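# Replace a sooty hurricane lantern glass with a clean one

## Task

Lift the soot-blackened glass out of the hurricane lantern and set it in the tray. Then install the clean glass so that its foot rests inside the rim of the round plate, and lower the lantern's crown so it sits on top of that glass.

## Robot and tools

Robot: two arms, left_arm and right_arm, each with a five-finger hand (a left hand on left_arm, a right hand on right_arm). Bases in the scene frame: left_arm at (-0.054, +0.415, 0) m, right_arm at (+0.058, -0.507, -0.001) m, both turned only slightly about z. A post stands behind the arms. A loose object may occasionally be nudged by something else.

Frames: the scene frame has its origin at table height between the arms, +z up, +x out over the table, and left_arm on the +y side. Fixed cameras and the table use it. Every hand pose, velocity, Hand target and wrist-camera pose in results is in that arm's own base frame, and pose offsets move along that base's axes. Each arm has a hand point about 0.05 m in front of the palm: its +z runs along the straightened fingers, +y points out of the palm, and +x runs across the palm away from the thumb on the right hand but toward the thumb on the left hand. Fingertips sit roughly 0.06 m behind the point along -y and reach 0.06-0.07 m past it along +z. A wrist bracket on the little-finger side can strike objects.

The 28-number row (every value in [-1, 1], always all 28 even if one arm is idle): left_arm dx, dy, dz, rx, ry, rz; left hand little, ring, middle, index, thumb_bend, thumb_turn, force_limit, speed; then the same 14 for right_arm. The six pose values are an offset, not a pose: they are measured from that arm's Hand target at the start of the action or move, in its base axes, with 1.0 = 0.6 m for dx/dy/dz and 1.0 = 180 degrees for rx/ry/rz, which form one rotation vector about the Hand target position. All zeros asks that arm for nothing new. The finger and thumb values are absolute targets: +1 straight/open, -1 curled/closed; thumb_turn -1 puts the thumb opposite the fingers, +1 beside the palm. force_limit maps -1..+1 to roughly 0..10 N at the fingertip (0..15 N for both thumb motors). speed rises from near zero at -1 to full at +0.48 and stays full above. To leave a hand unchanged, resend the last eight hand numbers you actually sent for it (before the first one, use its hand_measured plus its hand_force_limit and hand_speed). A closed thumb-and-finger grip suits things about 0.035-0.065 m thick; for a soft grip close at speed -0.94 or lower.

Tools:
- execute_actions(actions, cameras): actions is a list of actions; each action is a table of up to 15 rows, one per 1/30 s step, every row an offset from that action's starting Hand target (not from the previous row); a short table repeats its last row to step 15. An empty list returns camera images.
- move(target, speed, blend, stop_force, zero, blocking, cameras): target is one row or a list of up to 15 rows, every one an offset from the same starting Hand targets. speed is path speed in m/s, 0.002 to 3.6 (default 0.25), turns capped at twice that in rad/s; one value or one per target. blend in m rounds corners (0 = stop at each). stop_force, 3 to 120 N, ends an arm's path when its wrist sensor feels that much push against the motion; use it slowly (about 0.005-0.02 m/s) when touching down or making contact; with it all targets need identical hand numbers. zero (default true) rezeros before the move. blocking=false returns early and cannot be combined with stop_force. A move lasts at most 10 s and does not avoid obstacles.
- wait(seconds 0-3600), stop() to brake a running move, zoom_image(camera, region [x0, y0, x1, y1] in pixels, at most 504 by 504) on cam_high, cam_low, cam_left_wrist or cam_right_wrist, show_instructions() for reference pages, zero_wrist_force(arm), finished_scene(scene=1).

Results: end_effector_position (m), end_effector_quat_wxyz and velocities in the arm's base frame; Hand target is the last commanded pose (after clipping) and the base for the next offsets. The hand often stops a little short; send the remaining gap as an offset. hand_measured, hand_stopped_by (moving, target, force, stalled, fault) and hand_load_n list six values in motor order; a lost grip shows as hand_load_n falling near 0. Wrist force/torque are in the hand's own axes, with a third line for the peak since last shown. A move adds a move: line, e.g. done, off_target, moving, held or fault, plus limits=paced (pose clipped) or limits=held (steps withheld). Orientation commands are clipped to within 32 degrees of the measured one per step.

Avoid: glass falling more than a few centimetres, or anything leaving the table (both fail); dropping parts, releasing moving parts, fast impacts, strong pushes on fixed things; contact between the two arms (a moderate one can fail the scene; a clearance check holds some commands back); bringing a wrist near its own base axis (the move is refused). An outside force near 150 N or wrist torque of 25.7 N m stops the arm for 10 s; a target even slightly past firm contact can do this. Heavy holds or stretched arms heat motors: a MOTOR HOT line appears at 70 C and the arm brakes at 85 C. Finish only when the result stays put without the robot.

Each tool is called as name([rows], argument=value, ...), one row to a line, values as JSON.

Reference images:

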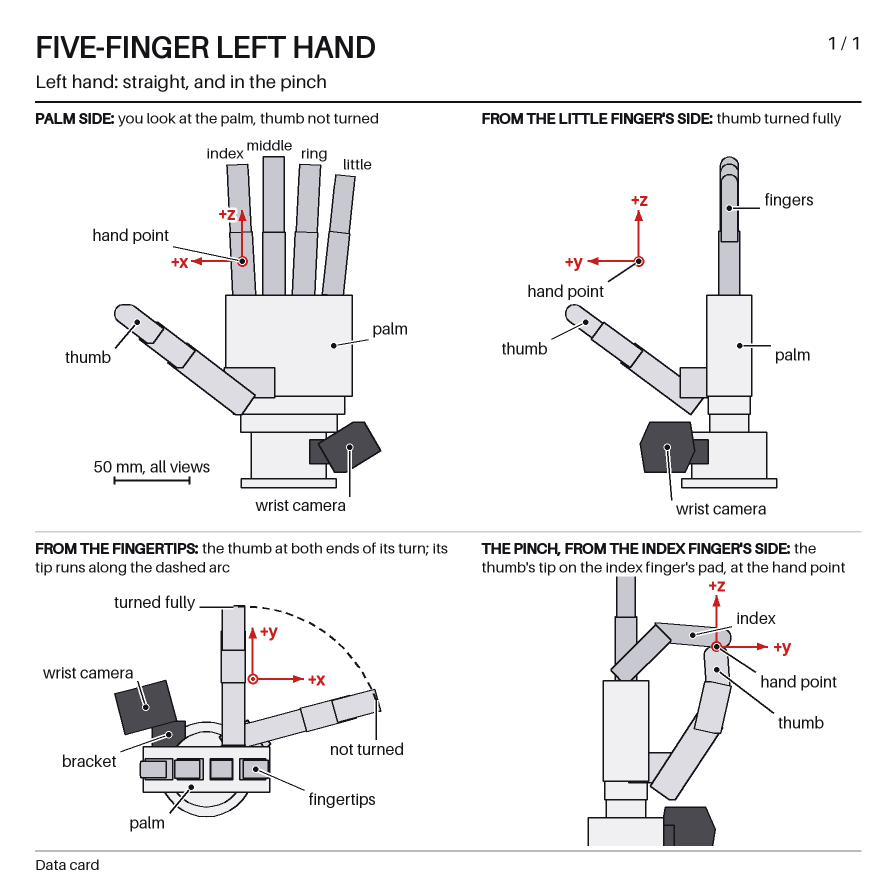

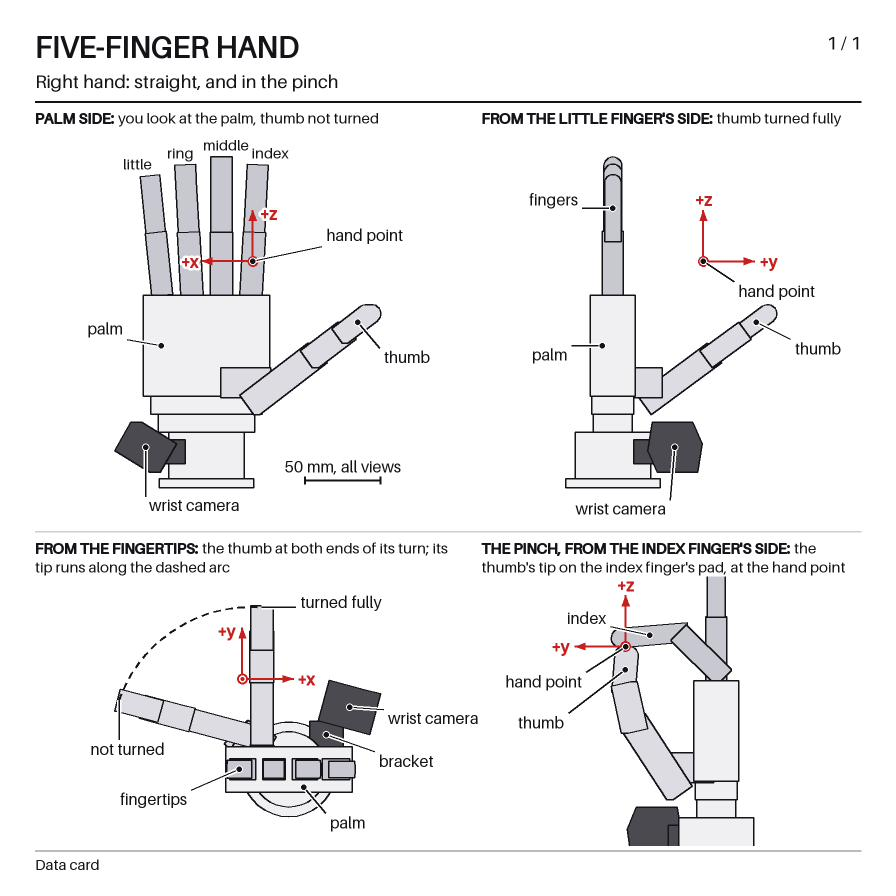

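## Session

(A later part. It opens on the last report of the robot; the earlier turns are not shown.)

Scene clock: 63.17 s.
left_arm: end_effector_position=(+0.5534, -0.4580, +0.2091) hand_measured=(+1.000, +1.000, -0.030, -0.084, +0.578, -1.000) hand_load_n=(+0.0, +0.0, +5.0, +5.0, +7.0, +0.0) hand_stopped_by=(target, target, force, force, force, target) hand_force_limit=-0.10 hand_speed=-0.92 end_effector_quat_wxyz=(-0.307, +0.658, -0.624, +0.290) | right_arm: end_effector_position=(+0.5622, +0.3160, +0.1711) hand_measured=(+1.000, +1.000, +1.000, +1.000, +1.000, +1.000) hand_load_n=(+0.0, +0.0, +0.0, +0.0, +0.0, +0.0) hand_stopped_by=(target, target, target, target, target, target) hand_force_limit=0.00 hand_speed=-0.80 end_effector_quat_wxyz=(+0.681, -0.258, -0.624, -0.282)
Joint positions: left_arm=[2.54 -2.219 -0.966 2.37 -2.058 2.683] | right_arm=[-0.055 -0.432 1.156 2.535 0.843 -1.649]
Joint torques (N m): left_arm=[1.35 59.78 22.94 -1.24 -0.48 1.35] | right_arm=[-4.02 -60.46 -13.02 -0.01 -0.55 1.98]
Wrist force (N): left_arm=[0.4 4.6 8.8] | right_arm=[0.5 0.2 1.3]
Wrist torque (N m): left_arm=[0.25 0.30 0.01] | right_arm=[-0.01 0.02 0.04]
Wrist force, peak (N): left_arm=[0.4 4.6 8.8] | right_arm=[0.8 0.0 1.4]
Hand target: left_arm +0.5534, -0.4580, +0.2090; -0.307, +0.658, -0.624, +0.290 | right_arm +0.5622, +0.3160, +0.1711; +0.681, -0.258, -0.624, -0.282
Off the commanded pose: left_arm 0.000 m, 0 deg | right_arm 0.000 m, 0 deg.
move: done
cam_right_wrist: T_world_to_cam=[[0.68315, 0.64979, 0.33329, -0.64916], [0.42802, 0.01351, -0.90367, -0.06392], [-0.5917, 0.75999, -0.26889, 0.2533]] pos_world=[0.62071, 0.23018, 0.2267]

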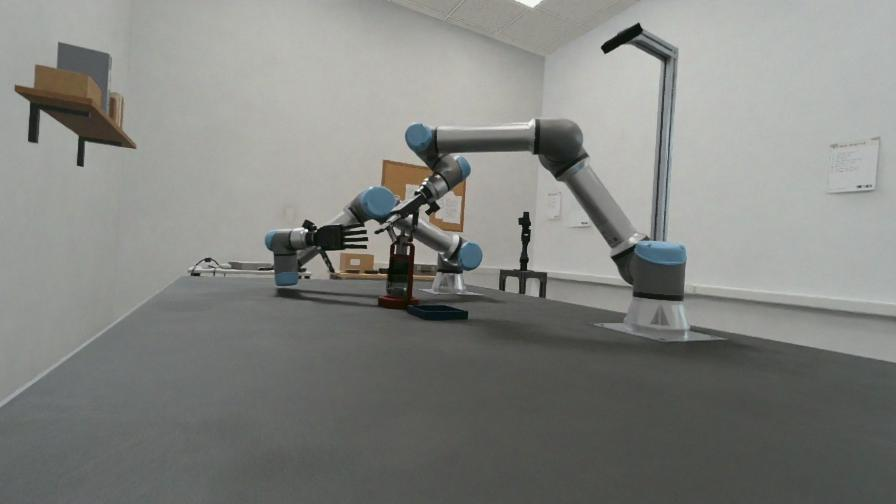

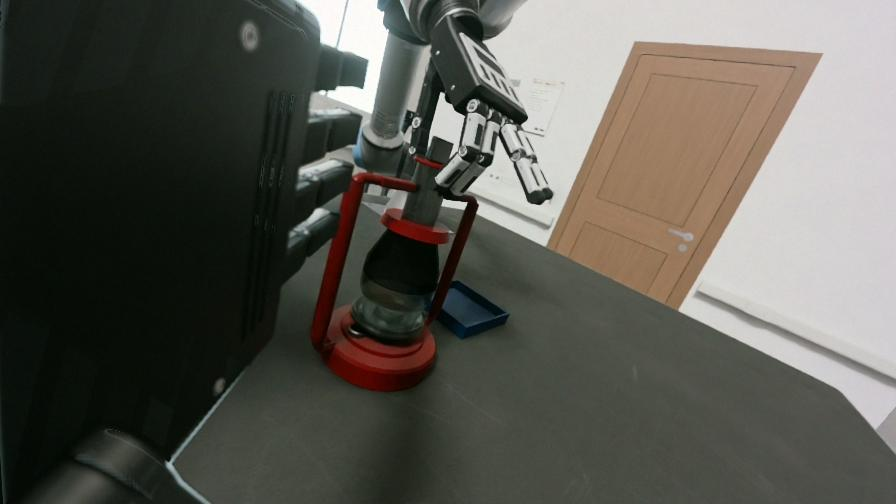

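move(target=[0, 0, 0.01667, 0, 0, 0, 1, 1, -0.4, -0.4, 0.1, -1, -0.1, -0.92, 0, 0, 0, 0, 0, 0, 1, 1, 1, 1, 1, 1, 0, -0.8], speed=0.01, cameras=["cam_low", "cam_right_wrist"])

zoom_image(camera="cam_right_wrist", region=[320, 120, 500, 370])

zoom_image(camera="cam_low", region=[370, 220, 430, 310])

Scene clock: 64.57 s.
left_arm: end_effector_position=(+0.5534, -0.4580, +0.2191) hand_measured=(+1.000, +1.000, -0.030, -0.084, +0.578, -1.000) hand_load_n=(+0.0, -0.5, +5.5, +5.5, +10.0, +0.5) hand_stopped_by=(target, target, force, force, force, target) hand_force_limit=-0.10 hand_speed=-0.92 end_effector_quat_wxyz=(-0.307, +0.658, -0.624, +0.290) | right_arm: end_effector_position=(+0.5622, +0.3160, +0.1711) hand_measured=(+1.000, +1.000, +1.000, +1.000, +1.000, +1.000) hand_load_n=(+0.0, +0.0, +0.0, +0.0, +0.0, +0.0) hand_stopped_by=(target, target, target, target, target, target) hand_force_limit=0.00 hand_speed=-0.80 end_effector_quat_wxyz=(+0.681, -0.258, -0.624, -0.282)
Joint positions: left_arm=[2.54 -2.218 -0.942 2.345 -2.058 2.683] | right_arm=[-0.055 -0.432 1.156 2.535 0.843 -1.649]
Joint torques (N m): left_arm=[-3.54 61.26 24.23 -0.76 -0.96 1.24] | right_arm=[-3.98 -59.97 -12.87 0.09 -0.57 2.01]
Wrist force (N): left_arm=[1.5 7.2 8.1] | right_arm=[0.5 0.0 1.2]
Wrist torque (N m): left_arm=[0.35 0.23 -0.01] | right_arm=[-0.03 0.03 0.03]
Wrist force, peak (N): left_arm=[1.7 6.8 8.7] | right_arm=[0.5 0.2 1.5]
Hand target: left_arm +0.5534, -0.4580, +0.2190; -0.307, +0.658, -0.624, +0.290 | right_arm +0.5622, +0.3160, +0.1711; +0.681, -0.258, -0.624, -0.282
Off the commanded pose: left_arm 0.000 m, 0 deg | right_arm 0.000 m, 0 deg.
move: done
cam_right_wrist: T_world_to_cam=[[0.68315, 0.64979, 0.33329, -0.64916], [0.42802, 0.01351, -0.90367, -0.06392], [-0.5917, 0.75999, -0.26889, 0.2533]] pos_world=[0.62071, 0.23018, 0.2267]

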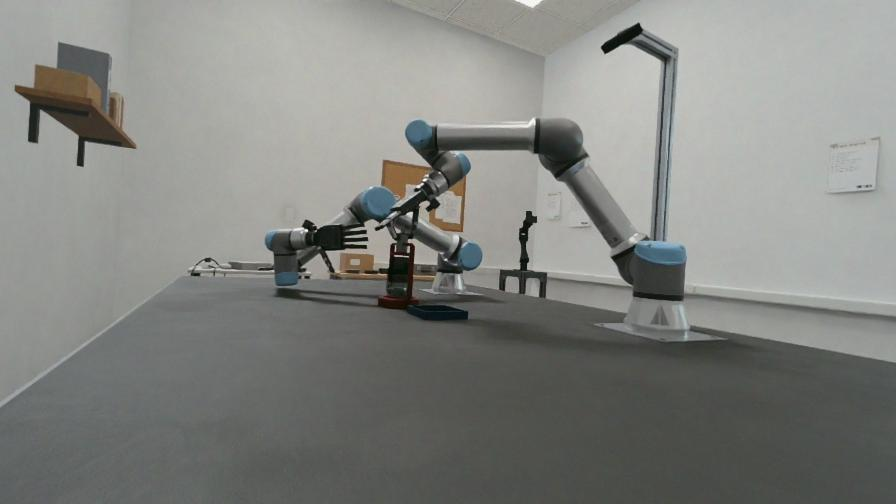

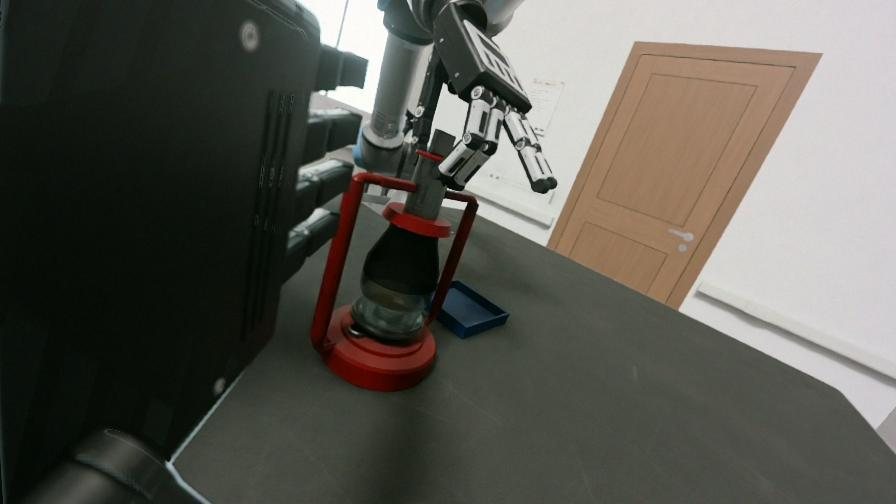

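Scaled by 2.016 from the camera's image (finer frame: 1280x720).

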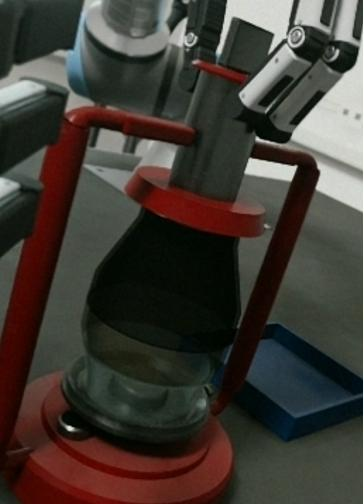

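Scaled by 5.600 from the camera's image (finer frame: 1280x720).

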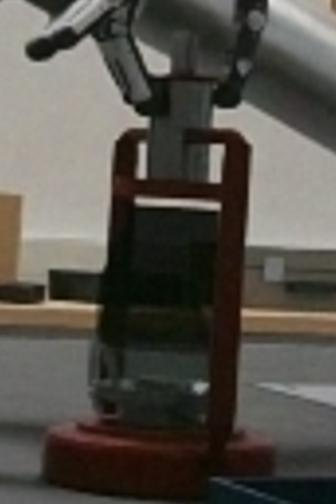

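move(target=[0, 0, 0.02167, 0, 0, 0, 1, 1, -0.4, -0.4, 0.1, -1, -0.1, -0.92, 0, 0, 0, 0, 0, 0, 1, 1, 1, 1, 1, 1, 0, -0.8], speed=0.01, cameras=["cam_low", "cam_right_wrist", "cam_left_wrist"])

zoom_image(camera="cam_right_wrist", region=[320, 120, 500, 370])

zoom_image(camera="cam_low", region=[370, 220, 430, 310])

Scene clock: 66.33 s.
left_arm: end_effector_position=(+0.5534, -0.4580, +0.2322) hand_measured=(+1.000, +1.000, -0.030, -0.084, +0.580, -1.000) hand_load_n=(+0.0, +0.0, +5.5, +6.0, +11.0, +1.0) hand_stopped_by=(target, target, force, force, force, target) hand_force_limit=-0.10 hand_speed=-0.92 end_effector_quat_wxyz=(-0.307, +0.658, -0.624, +0.290) | right_arm: end_effector_position=(+0.5622, +0.3160, +0.1711) hand_measured=(+1.000, +1.000, +1.000, +1.000, +1.000, +1.000) hand_load_n=(+0.0, +0.0, +0.0, +0.0, +0.0, +0.0) hand_stopped_by=(target, target, target, target, target, target) hand_force_limit=0.00 hand_speed=-0.80 end_effector_quat_wxyz=(+0.681, -0.258, -0.624, -0.282)
Joint positions: left_arm=[2.54 -2.218 -0.909 2.312 -2.058 2.683] | right_arm=[-0.055 -0.432 1.156 2.535 0.843 -1.649]
Joint torques (N m): left_arm=[-5.91 52.22 25.16 -0.52 -1.38 0.89] | right_arm=[-4.18 -60.16 -13.16 0.05 -0.57 2.05]
Wrist force (N): left_arm=[1.4 9.9 10.2] | right_arm=[0.4 0.2 1.3]
Wrist torque (N m): left_arm=[0.40 0.26 -0.07] | right_arm=[-0.01 0.05 0.04]
Wrist force, peak (N): left_arm=[1.5 9.9 10.2] | right_arm=[0.7 0.0 1.4]
Hand target: left_arm +0.5534, -0.4580, +0.2320; -0.307, +0.658, -0.624, +0.290 | right_arm +0.5622, +0.3160, +0.1711; +0.681, -0.258, -0.624, -0.282
Off the commanded pose: left_arm 0.000 m, 0 deg | right_arm 0.000 m, 0 deg.
move: done
cam_left_wrist: T_world_to_cam=[[0.63416, -0.24256, 0.73417, -0.63309], [-0.44773, -0.88933, 0.09292, -0.17177], [0.63038, -0.38764, -0.67257, -0.25684]] pos_world=[0.48648, -0.40588, 0.30802]
cam_right_wrist: T_world_to_cam=[[0.68315, 0.64979, 0.33329, -0.64916], [0.42802, 0.01351, -0.90367, -0.06392], [-0.5917, 0.75999, -0.26889, 0.2533]] pos_world=[0.62071, 0.23018, 0.2267]
Images, in order (width x height): cam_low 896x504, cam_left_wrist 896x504, cam_right_wrist 896x504.

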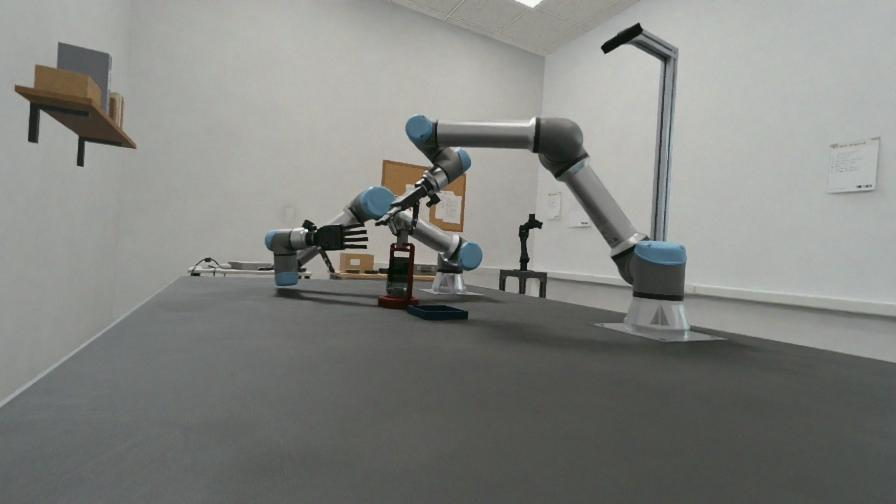

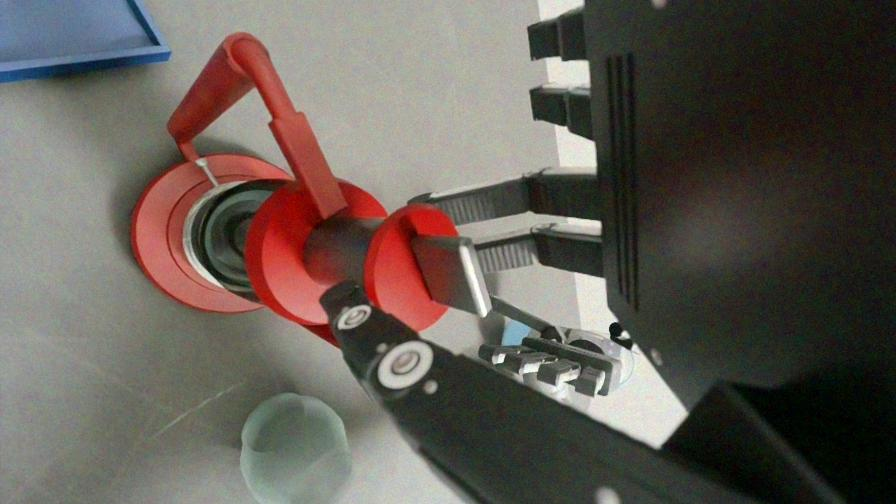

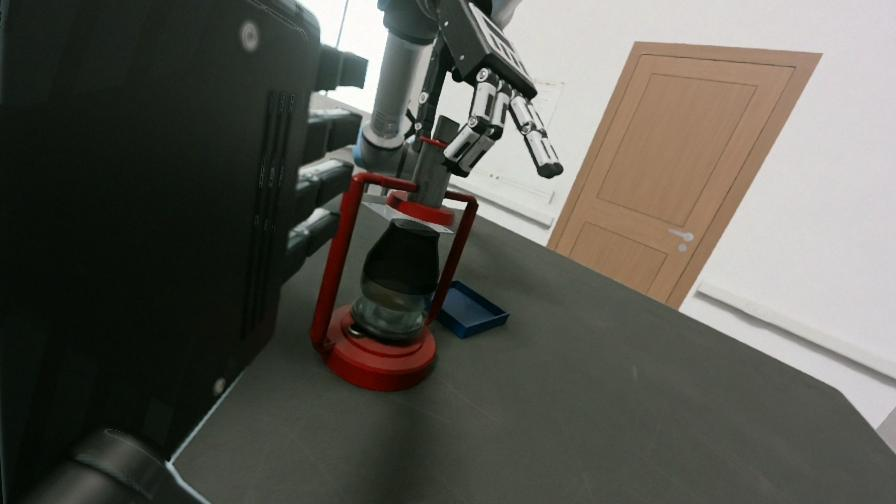

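Scaled by 2.016 from the camera's image (finer frame: 1280x720).

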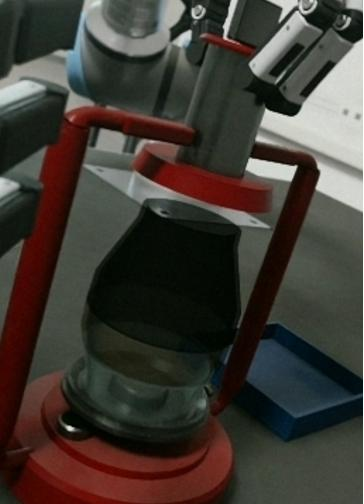

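Scaled by 5.600 from the camera's image (finer frame: 1280x720).

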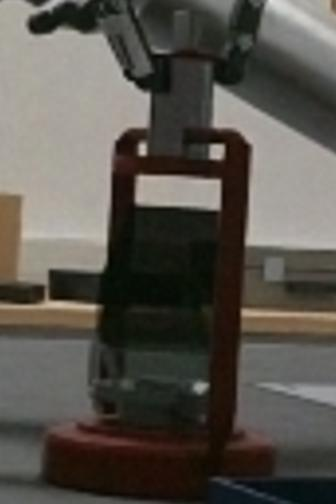

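zoom_image(camera="cam_right_wrist", region=[335, 220, 455, 380])

zoom_image(camera="cam_left_wrist", region=[120, 130, 360, 330])

zoom_image(camera="cam_low", region=[380, 255, 425, 310])

Scaled by 3.150 from the camera's image (finer frame: 1280x720).

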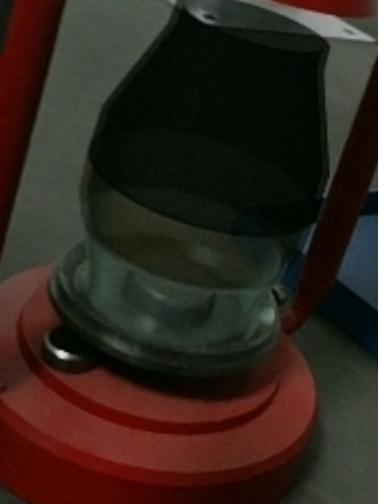

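Scaled by 2.100 from the camera's image (finer frame: 1280x720).

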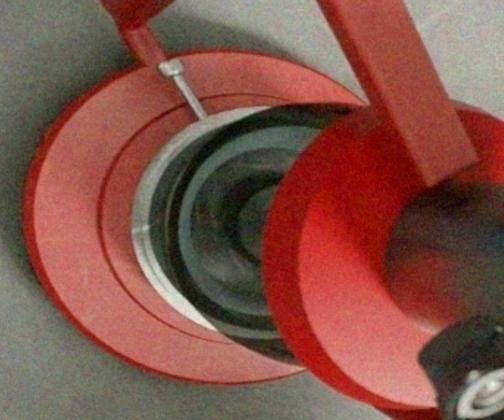

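Scaled by 9.164 from the camera's image (finer frame: 1280x720).

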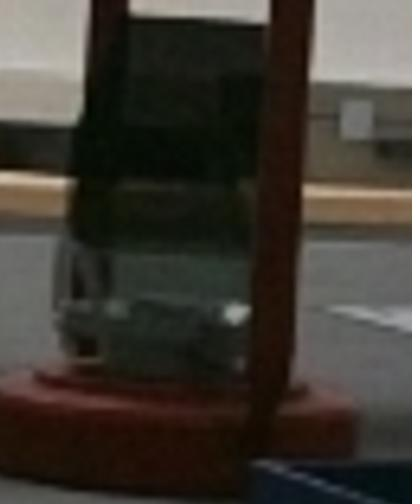

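move(target=[0, 0, 0.0125, 0, 0, 0, 1, 1, -0.4, -0.4, 0.1, -1, -0.1, -0.92, 0, 0, 0, 0, 0, 0, 1, 1, 1, 1, 1, 1, 0, -0.8], speed=0.006, stop_force=5, cameras=["cam_low", "cam_right_wrist"])

zoom_image(camera="cam_right_wrist", region=[320, 80, 500, 300])

zoom_image(camera="cam_low", region=[370, 210, 430, 310])

Scene clock: 69.63 s.
left_arm: end_effector_position=(+0.5534, -0.4580, +0.2392) hand_measured=(+1.000, +1.000, -0.030, -0.084, +0.580, -1.000) hand_load_n=(+0.0, +0.0, +5.5, +9.0, +13.5, +1.0) hand_stopped_by=(target, target, force, force, force, target) hand_force_limit=-0.10 hand_speed=-0.92 end_effector_quat_wxyz=(-0.307, +0.658, -0.624, +0.290) | right_arm: end_effector_position=(+0.5622, +0.3160, +0.1711) hand_measured=(+1.000, +1.000, +1.000, +1.000, +1.000, +1.000) hand_load_n=(+0.0, +0.0, +0.0, +0.0, +0.0, +0.0) hand_stopped_by=(target, target, target, target, target, target) hand_force_limit=0.00 hand_speed=-0.80 end_effector_quat_wxyz=(+0.681, -0.258, -0.624, -0.282)
Joint positions: left_arm=[2.54 -2.218 -0.89 2.293 -2.058 2.683] | right_arm=[-0.055 -0.432 1.156 2.535 0.843 -1.649]
Joint torques (N m): left_arm=[-5.29 61.48 18.61 0.72 -2.43 -0.43] | right_arm=[-3.83 -60.13 -12.57 0.02 -0.67 2.03]
Wrist force (N): left_arm=[1.3 12.0 13.6] | right_arm=[0.6 0.0 1.2]
Wrist torque (N m): left_arm=[0.33 0.29 -0.10] | right_arm=[-0.03 0.01 0.04]
Wrist force, peak (N): left_arm=[1.9 13.1 14.7] | right_arm=[0.7 0.0 1.5]
Hand target: left_arm +0.5534, -0.4580, +0.2392; -0.307, +0.658, -0.624, +0.290 | right_arm +0.5622, +0.3160, +0.1711; +0.681, -0.258, -0.624, -0.282
Off the commanded pose: left_arm 0.000 m, 0 deg | right_arm 0.000 m, 0 deg.
move: contact (left_arm)
cam_right_wrist: T_world_to_cam=[[0.68315, 0.64979, 0.33329, -0.64916], [0.42802, 0.01351, -0.90367, -0.06392], [-0.5917, 0.75999, -0.26889, 0.2533]] pos_world=[0.62071, 0.23018, 0.2267]

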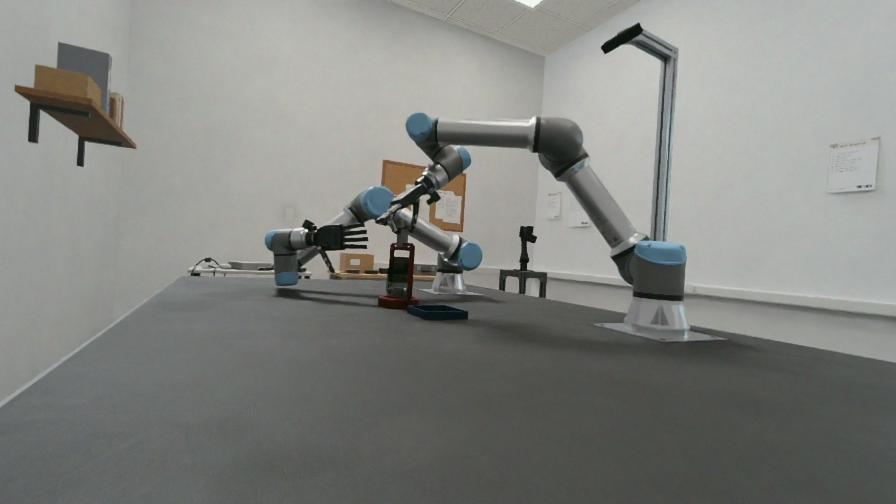

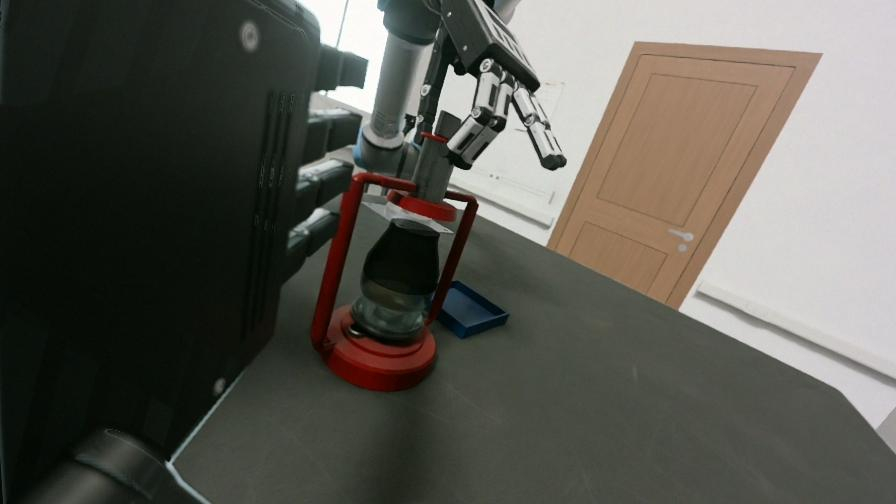

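Scaled by 2.291 from the camera's image (finer frame: 1280x720).

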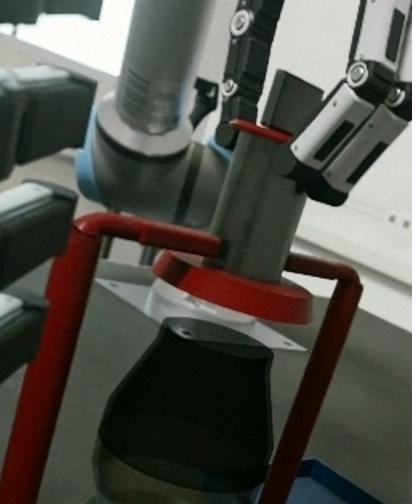

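Scaled by 5.040 from the camera's image (finer frame: 1280x720).

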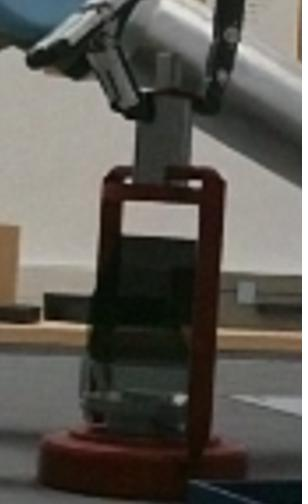

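move(target=[0, 0, -0.002, 0, 0, 0, 1, 1, -0.4, -0.4, 0.1, -1, -0.1, -0.92, -0.202, -0.2605, 0.265, -0.373, -0.373, 0, 1, 1, 1, 1, 1, 1, 0, -0.8], speed=0.35, cameras=["cam_high", "cam_low"])

Scene clock: 76.73 s.
left_arm: end_effector_position=(+0.5534, -0.4580, +0.2380) hand_measured=(+1.000, +1.000, -0.030, -0.084, +0.580, -1.000) hand_load_n=(+0.0, +0.0, +5.0, +9.5, +13.5, +1.0) hand_stopped_by=(target, target, force, force, force, target) hand_force_limit=-0.10 hand_speed=-0.92 end_effector_quat_wxyz=(-0.307, +0.658, -0.624, +0.290) | right_arm: end_effector_position=(+0.4410, +0.1598, +0.3300) hand_measured=(+1.000, +1.000, +1.000, +1.000, +1.000, +1.000) hand_load_n=(+0.0, +0.0, +0.0, +0.0, +0.0, +0.0) hand_stopped_by=(target, target, target, target, target, target) hand_force_limit=0.00 hand_speed=-0.80 end_effector_quat_wxyz=(-0.001, +0.383, +0.924, +0.000)
Joint positions: left_arm=[2.54 -2.218 -0.893 2.296 -2.058 2.683] | right_arm=[0.015 -1.366 1.362 1.576 1.57 -0.771]
Joint torques (N m): left_arm=[-5.16 66.23 18.38 0.48 -2.34 -0.65] | right_arm=[-3.79 -36.05 -22.39 1.24 1.38 -2.84]
Wrist force (N): left_arm=[1.1 9.2 11.4] | right_arm=[-0.5 -0.2 -1.1]
Wrist torque (N m): left_arm=[0.20 0.26 -0.06] | right_arm=[0.04 -0.04 0.07]
Wrist force, peak (N): left_arm=[1.2 12.1 13.7] | right_arm=[0.0 -1.1 -1.0]
Hand target: left_arm +0.5534, -0.4580, +0.2380; -0.307, +0.658, -0.624, +0.290 | right_arm +0.4410, +0.1597, +0.3301; +0.000, +0.383, +0.924, +0.000
Off the commanded pose: left_arm 0.000 m, 0 deg | right_arm 0.000 m, 0 deg.
move: done

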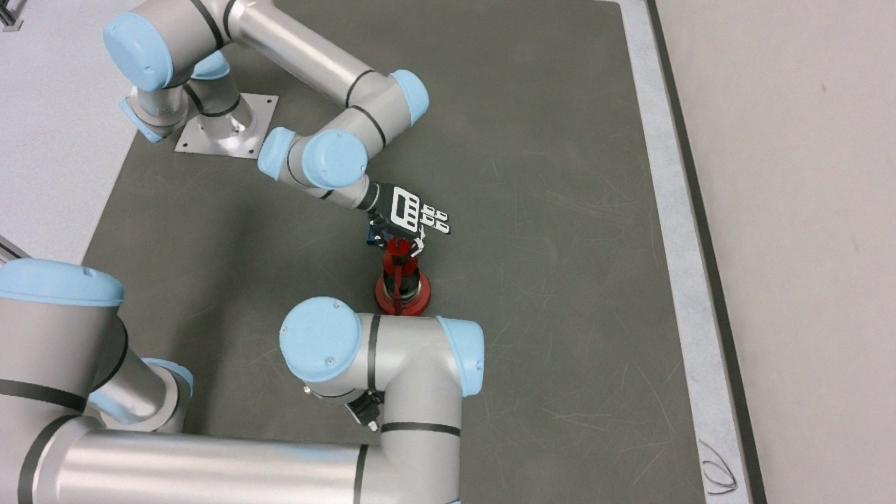

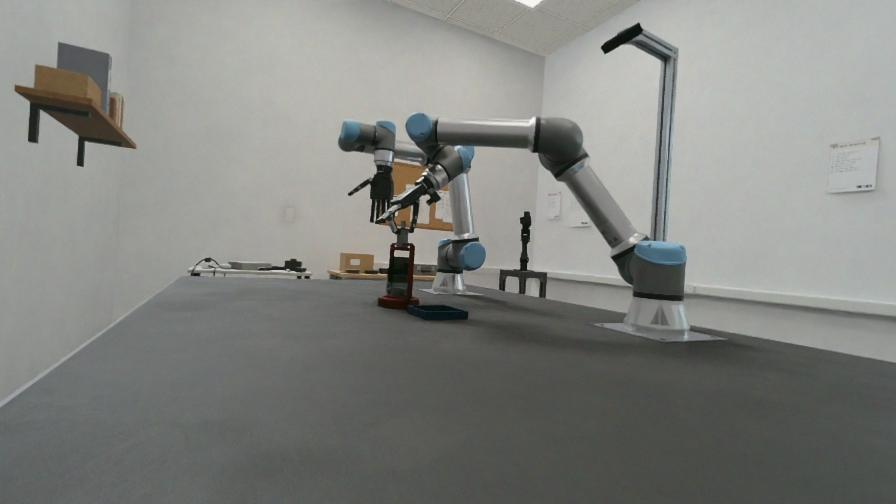

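move(target=[0, 0, 0, 0, 0, 0, 1, 1, -0.4, -0.4, 0.1, -1, -0.1, -0.92, -0.35, 0.1667, 0, 0, 0, -0.75, 1, 1, 1, 1, 1, 1, 0, -0.8], speed=0.4, cameras=["cam_high"])

Scene clock: 80.07 s.
left_arm: end_effector_position=(+0.5534, -0.4580, +0.2380) hand_measured=(+1.000, +1.000, -0.030, -0.084, +0.580, -1.000) hand_load_n=(+0.0, +0.0, +5.0, +9.5, +13.5, +1.0) hand_stopped_by=(target, target, force, force, force, target) hand_force_limit=-0.10 hand_speed=-0.92 end_effector_quat_wxyz=(-0.307, +0.658, -0.624, +0.290) | right_arm: end_effector_position=(+0.2763, +0.2383, +0.3301) hand_measured=(+1.000, +1.000, +1.000, +1.000, +1.000, +1.000) hand_load_n=(+0.0, +0.0, +0.5, +0.0, +0.0, +0.0) hand_stopped_by=(target, target, target, target, target, target) hand_force_limit=0.00 hand_speed=-0.80 end_effector_quat_wxyz=(-0.001, +0.968, +0.252, +0.000)
Joint positions: left_arm=[2.54 -2.218 -0.893 2.296 -2.058 2.683] | right_arm=[0.509 -1.344 1.335 1.58 1.569 1.57]
Joint torques (N m): left_arm=[-5 65.72 26.26 -1.85 -2.41 -0.61] | right_arm=[3.66 -36.47 -12.94 1.1 -1.01 0.34]
Wrist force (N): left_arm=[0.9 9.1 11.5] | right_arm=[-0.5 -0.2 -0.6]
Wrist torque (N m): left_arm=[0.18 0.28 -0.06] | right_arm=[0.02 -0.07 -0.09]
Wrist force, peak (N): left_arm=[1.2 9.4 11.7] | right_arm=[-0.6 -1.3 -0.6]
Hand target: left_arm +0.5534, -0.4580, +0.2380; -0.307, +0.658, -0.624, +0.290 | right_arm +0.2763, +0.2384, +0.3301; -0.001, +0.968, +0.252, +0.000 (not the last commanded pose)
Off the commanded pose: left_arm 0.000 m, 0 deg | right_arm 0.050 m, 29 deg.
move: held (right_arm; a check stopped the path); limits=held
pose unreachable (right arm): on one or more control steps of this call, first in action 0 (counted from 0), this arm could not follow its commanded pose, so it was not sent that pose on those steps. It may still have moved: this result reports where it is.
cause: moving toward the commanded pose would bring a part of the arm too close to another arm (a part of this arm just beyond joint 4 (wrist 1) and a part of the left arm just beyond its joint 4 (wrist 1), at the place that arm is still heading or pushing toward).

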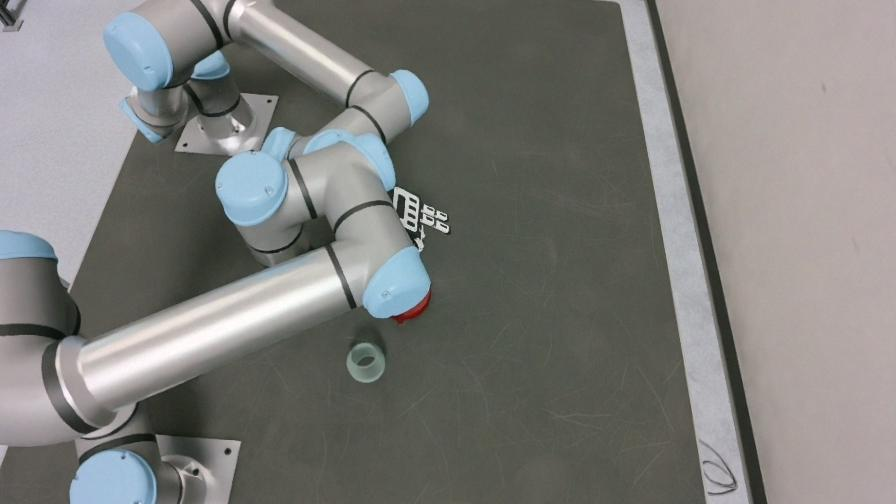

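move([
  [0, 0, 0, 0, 0, 0, 1, 1, -0.4, -0.4, 0.1, -1, -0.1, -0.92, -0.06, 0.0333, -0.1167, 0.122, -0.2185, 0, 1, 1, 1, 1, 1, 1, 0, -0.8],
  [0, 0, 0, 0, 0, 0, 1, 1, -0.4, -0.4, 0.1, -1, -0.1, -0.92, -0.01, 0.2667, -0.333, 0.244, -0.437, 0, 1, 1, 1, 1, 1, 1, 0, -0.8],
], speed=0.25, blend=0.05, cameras=["cam_high", "cam_low", "cam_right_wrist"])

Scene clock: 81.20 s.
left_arm: end_effector_position=(+0.5534, -0.4580, +0.2380) hand_measured=(+1.000, +1.000, -0.030, -0.084, +0.580, -1.000) hand_load_n=(+0.0, +0.0, +5.0, +9.5, +13.5, +1.0) hand_stopped_by=(target, target, force, force, force, target) hand_force_limit=-0.10 hand_speed=-0.92 end_effector_quat_wxyz=(-0.307, +0.658, -0.624, +0.290) | right_arm: end_effector_position=(+0.2744, +0.2395, +0.3263) hand_measured=(+1.000, +1.000, +1.000, +1.000, +1.000, +1.000) hand_load_n=(+0.0, +0.0, +0.0, +0.0, +0.0, +0.0) hand_stopped_by=(target, target, target, target, target, target) hand_force_limit=0.00 hand_speed=-0.80 end_effector_quat_wxyz=(-0.006, +0.967, +0.252, +0.021)
Joint positions: left_arm=[2.54 -2.218 -0.893 2.296 -2.058 2.683] | right_arm=[0.514 -1.371 1.364 1.535 1.569 1.575]
Joint torques (N m): left_arm=[-5.17 66.13 28.62 -2.71 -2.38 -0.61] | right_arm=[0.92 -35.42 -12.73 1.09 -0.67 -1.69]
Wrist force (N): left_arm=[1.0 9.2 11.4] | right_arm=[-0.6 -0.4 -1.1]
Wrist torque (N m): left_arm=[0.21 0.26 -0.06] | right_arm=[0.03 -0.02 0.06]
Wrist force, peak (N): left_arm=[1.0 9.3 11.6] | right_arm=[-2.1 -1.1 -0.4]
Hand target: left_arm +0.5534, -0.4580, +0.2380; -0.307, +0.658, -0.624, +0.290 | right_arm +0.2744, +0.2395, +0.3263; -0.006, +0.967, +0.252, +0.021 (not the last commanded pose)
Off the commanded pose: left_arm 0.000 m, 0 deg | right_arm 0.252 m, 88 deg.
move: held (right_arm; a check stopped the path); path passed 0 of 2 targets; limits=held
pose unreachable (right arm): on one or more control steps of this call, first in action 0 (counted from 0), this arm could not follow its commanded pose, so it was not sent that pose on those steps. It may still have moved: this result reports where it is.
cause: moving toward the commanded pose would bring a part of the arm too close to another arm (a part of this arm just beyond joint 4 (wrist 1) and a part of the left arm just beyond its joint 4 (wrist 1), at the place that arm is still heading or pushing toward).
cam_right_wrist: T_world_to_cam=[[0.75154, -0.65965, 0.00715, -0.05321], [-0.62409, -0.70744, 0.33172, 0.25889], [-0.21376, -0.25376, -0.94335, 0.54198]] pos_world=[0.31742, 0.28558, 0.42578]

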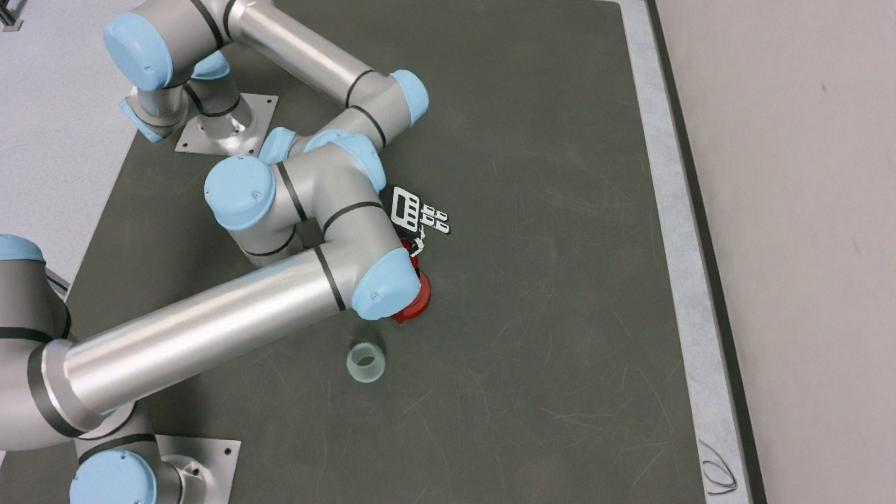

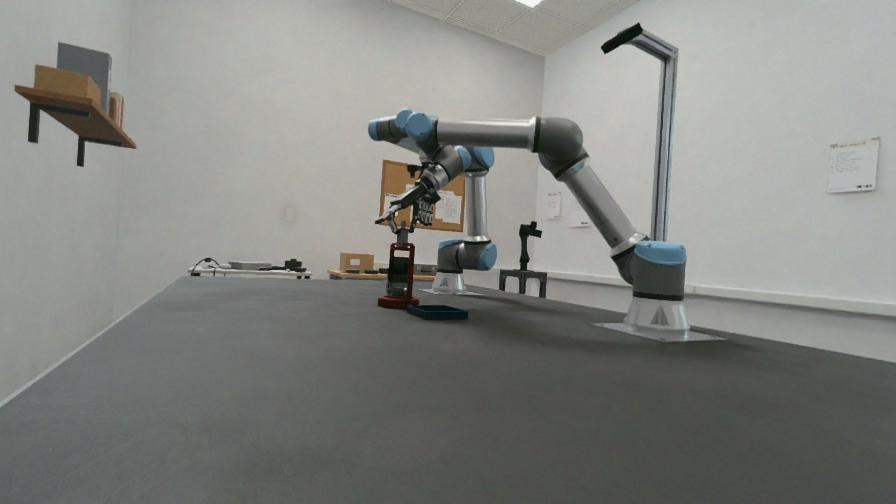

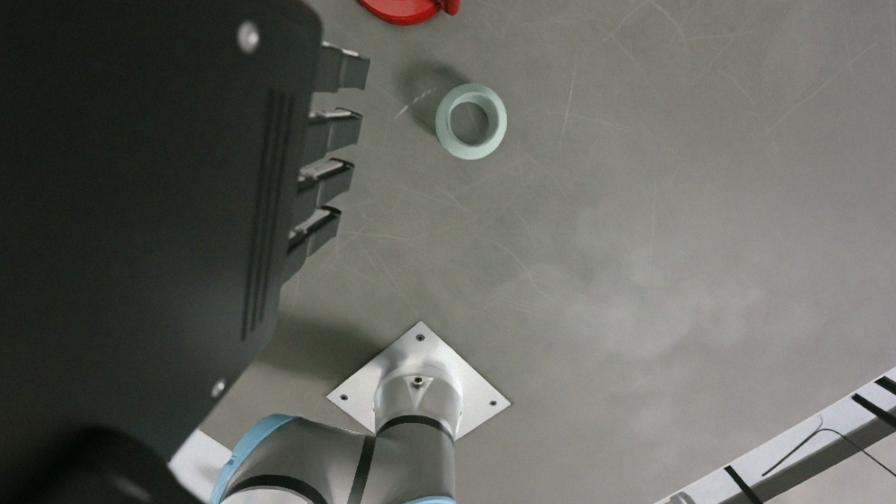

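move([
  [0, 0, 0, 0, 0, 0, 1, 1, -0.4, -0.4, 0.1, -1, -0.1, -0.92, 0, -0.15, 0, 0, 0, 0, 1, 1, 1, 1, 1, 1, 0, -0.8],
  [0, 0, 0, 0, 0, 0, 1, 1, -0.4, -0.4, 0.1, -1, -0.1, -0.92, 0.044, 0.082, -0.127, 0.236, -0.424, 0, 1, 1, 1, 1, 1, 1, 0, -0.8],
], speed=0.25, blend=0.02, cameras=["cam_high", "cam_low", "cam_right_wrist"])

Scene clock: 85.60 s.
left_arm: end_effector_position=(+0.5534, -0.4580, +0.2380) hand_measured=(+1.000, +1.000, -0.030, -0.084, +0.580, -1.000) hand_load_n=(+0.0, +0.0, +5.0, +9.5, +13.5, +1.0) hand_stopped_by=(target, target, force, force, force, target) hand_force_limit=-0.10 hand_speed=-0.92 end_effector_quat_wxyz=(-0.307, +0.658, -0.624, +0.290) | right_arm: end_effector_position=(+0.3008, +0.2887, +0.2501) hand_measured=(+1.000, +1.000, +1.000, +1.000, +1.000, +1.000) hand_load_n=(+0.0, +0.0, +0.0, +0.0, +0.0, +0.0) hand_stopped_by=(target, target, target, target, target, target) hand_force_limit=0.00 hand_speed=-0.80 end_effector_quat_wxyz=(-0.177, +0.685, +0.179, +0.684) end_effector_velocity=(+0.001, +0.000, +0.002) end_effector_angular_velocity=(+0.006, -0.006, -0.003)
Joint positions: left_arm=[2.54 -2.218 -0.893 2.296 -2.058 2.683] | right_arm=[0.701 -1.985 2.434 -0.447 1.762 1.569]
Joint velocities: left_arm=[within noise] | right_arm=[-0.002 0 0 -0.008 0.001 0]
Joint torques (N m): left_arm=[-5.61 65.26 29.04 -2.62 -2.37 -0.61] | right_arm=[-5.49 -4.38 -15.42 -2.64 -0.74 2.73]
Wrist force (N): left_arm=[1.0 9.1 11.7] | right_arm=[0.7 0.2 1.0]
Wrist torque (N m): left_arm=[0.16 0.27 -0.06] | right_arm=[0.00 -0.04 0.09]
Wrist force, peak (N): left_arm=[1.2 9.5 11.5] | right_arm=[0.4 -2.3 -0.9]
Hand target: left_arm +0.5534, -0.4580, +0.2380; -0.307, +0.658, -0.624, +0.290 | right_arm +0.3008, +0.2887, +0.2501; -0.177, +0.685, +0.179, +0.683
Off the commanded pose: left_arm 0.000 m, 0 deg | right_arm 0.000 m, 0 deg.
move: done
cam_right_wrist: T_world_to_cam=[[0.46555, -0.81883, 0.33583, 0.00972], [-0.17244, -0.45611, -0.87306, 0.42838], [0.86806, 0.34854, -0.35354, -0.15855]] pos_world=[0.20697, 0.25861, 0.31468]

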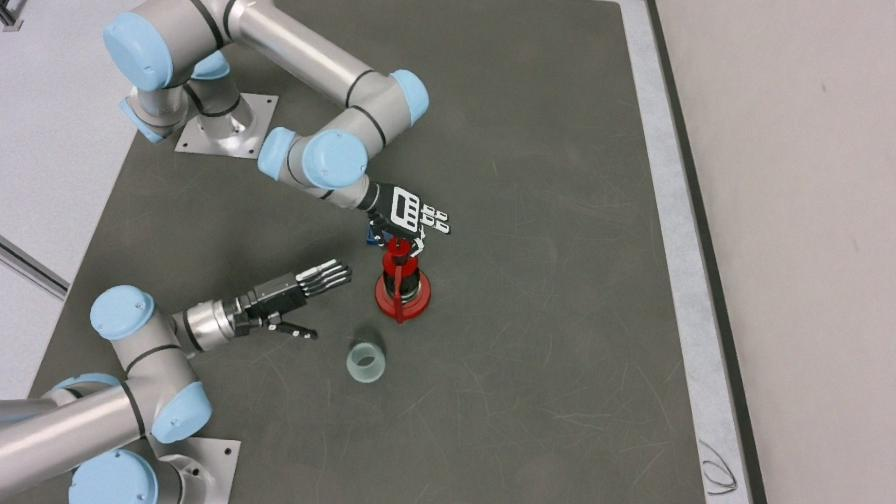

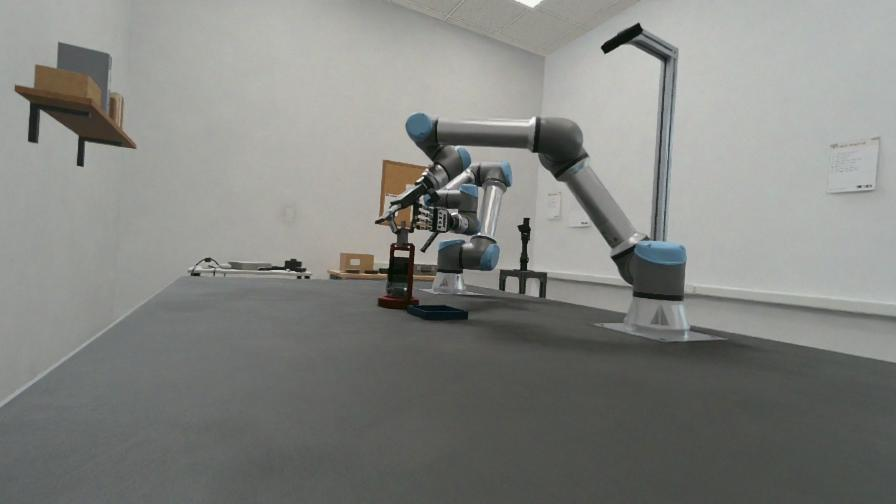

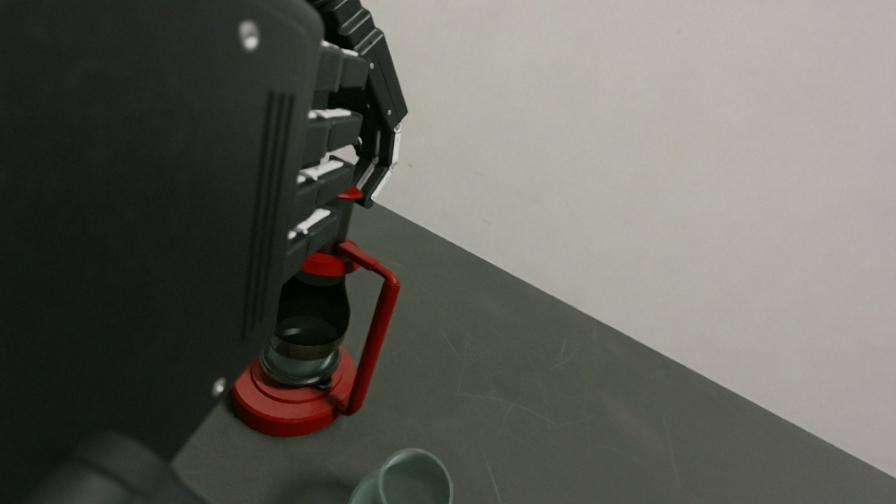

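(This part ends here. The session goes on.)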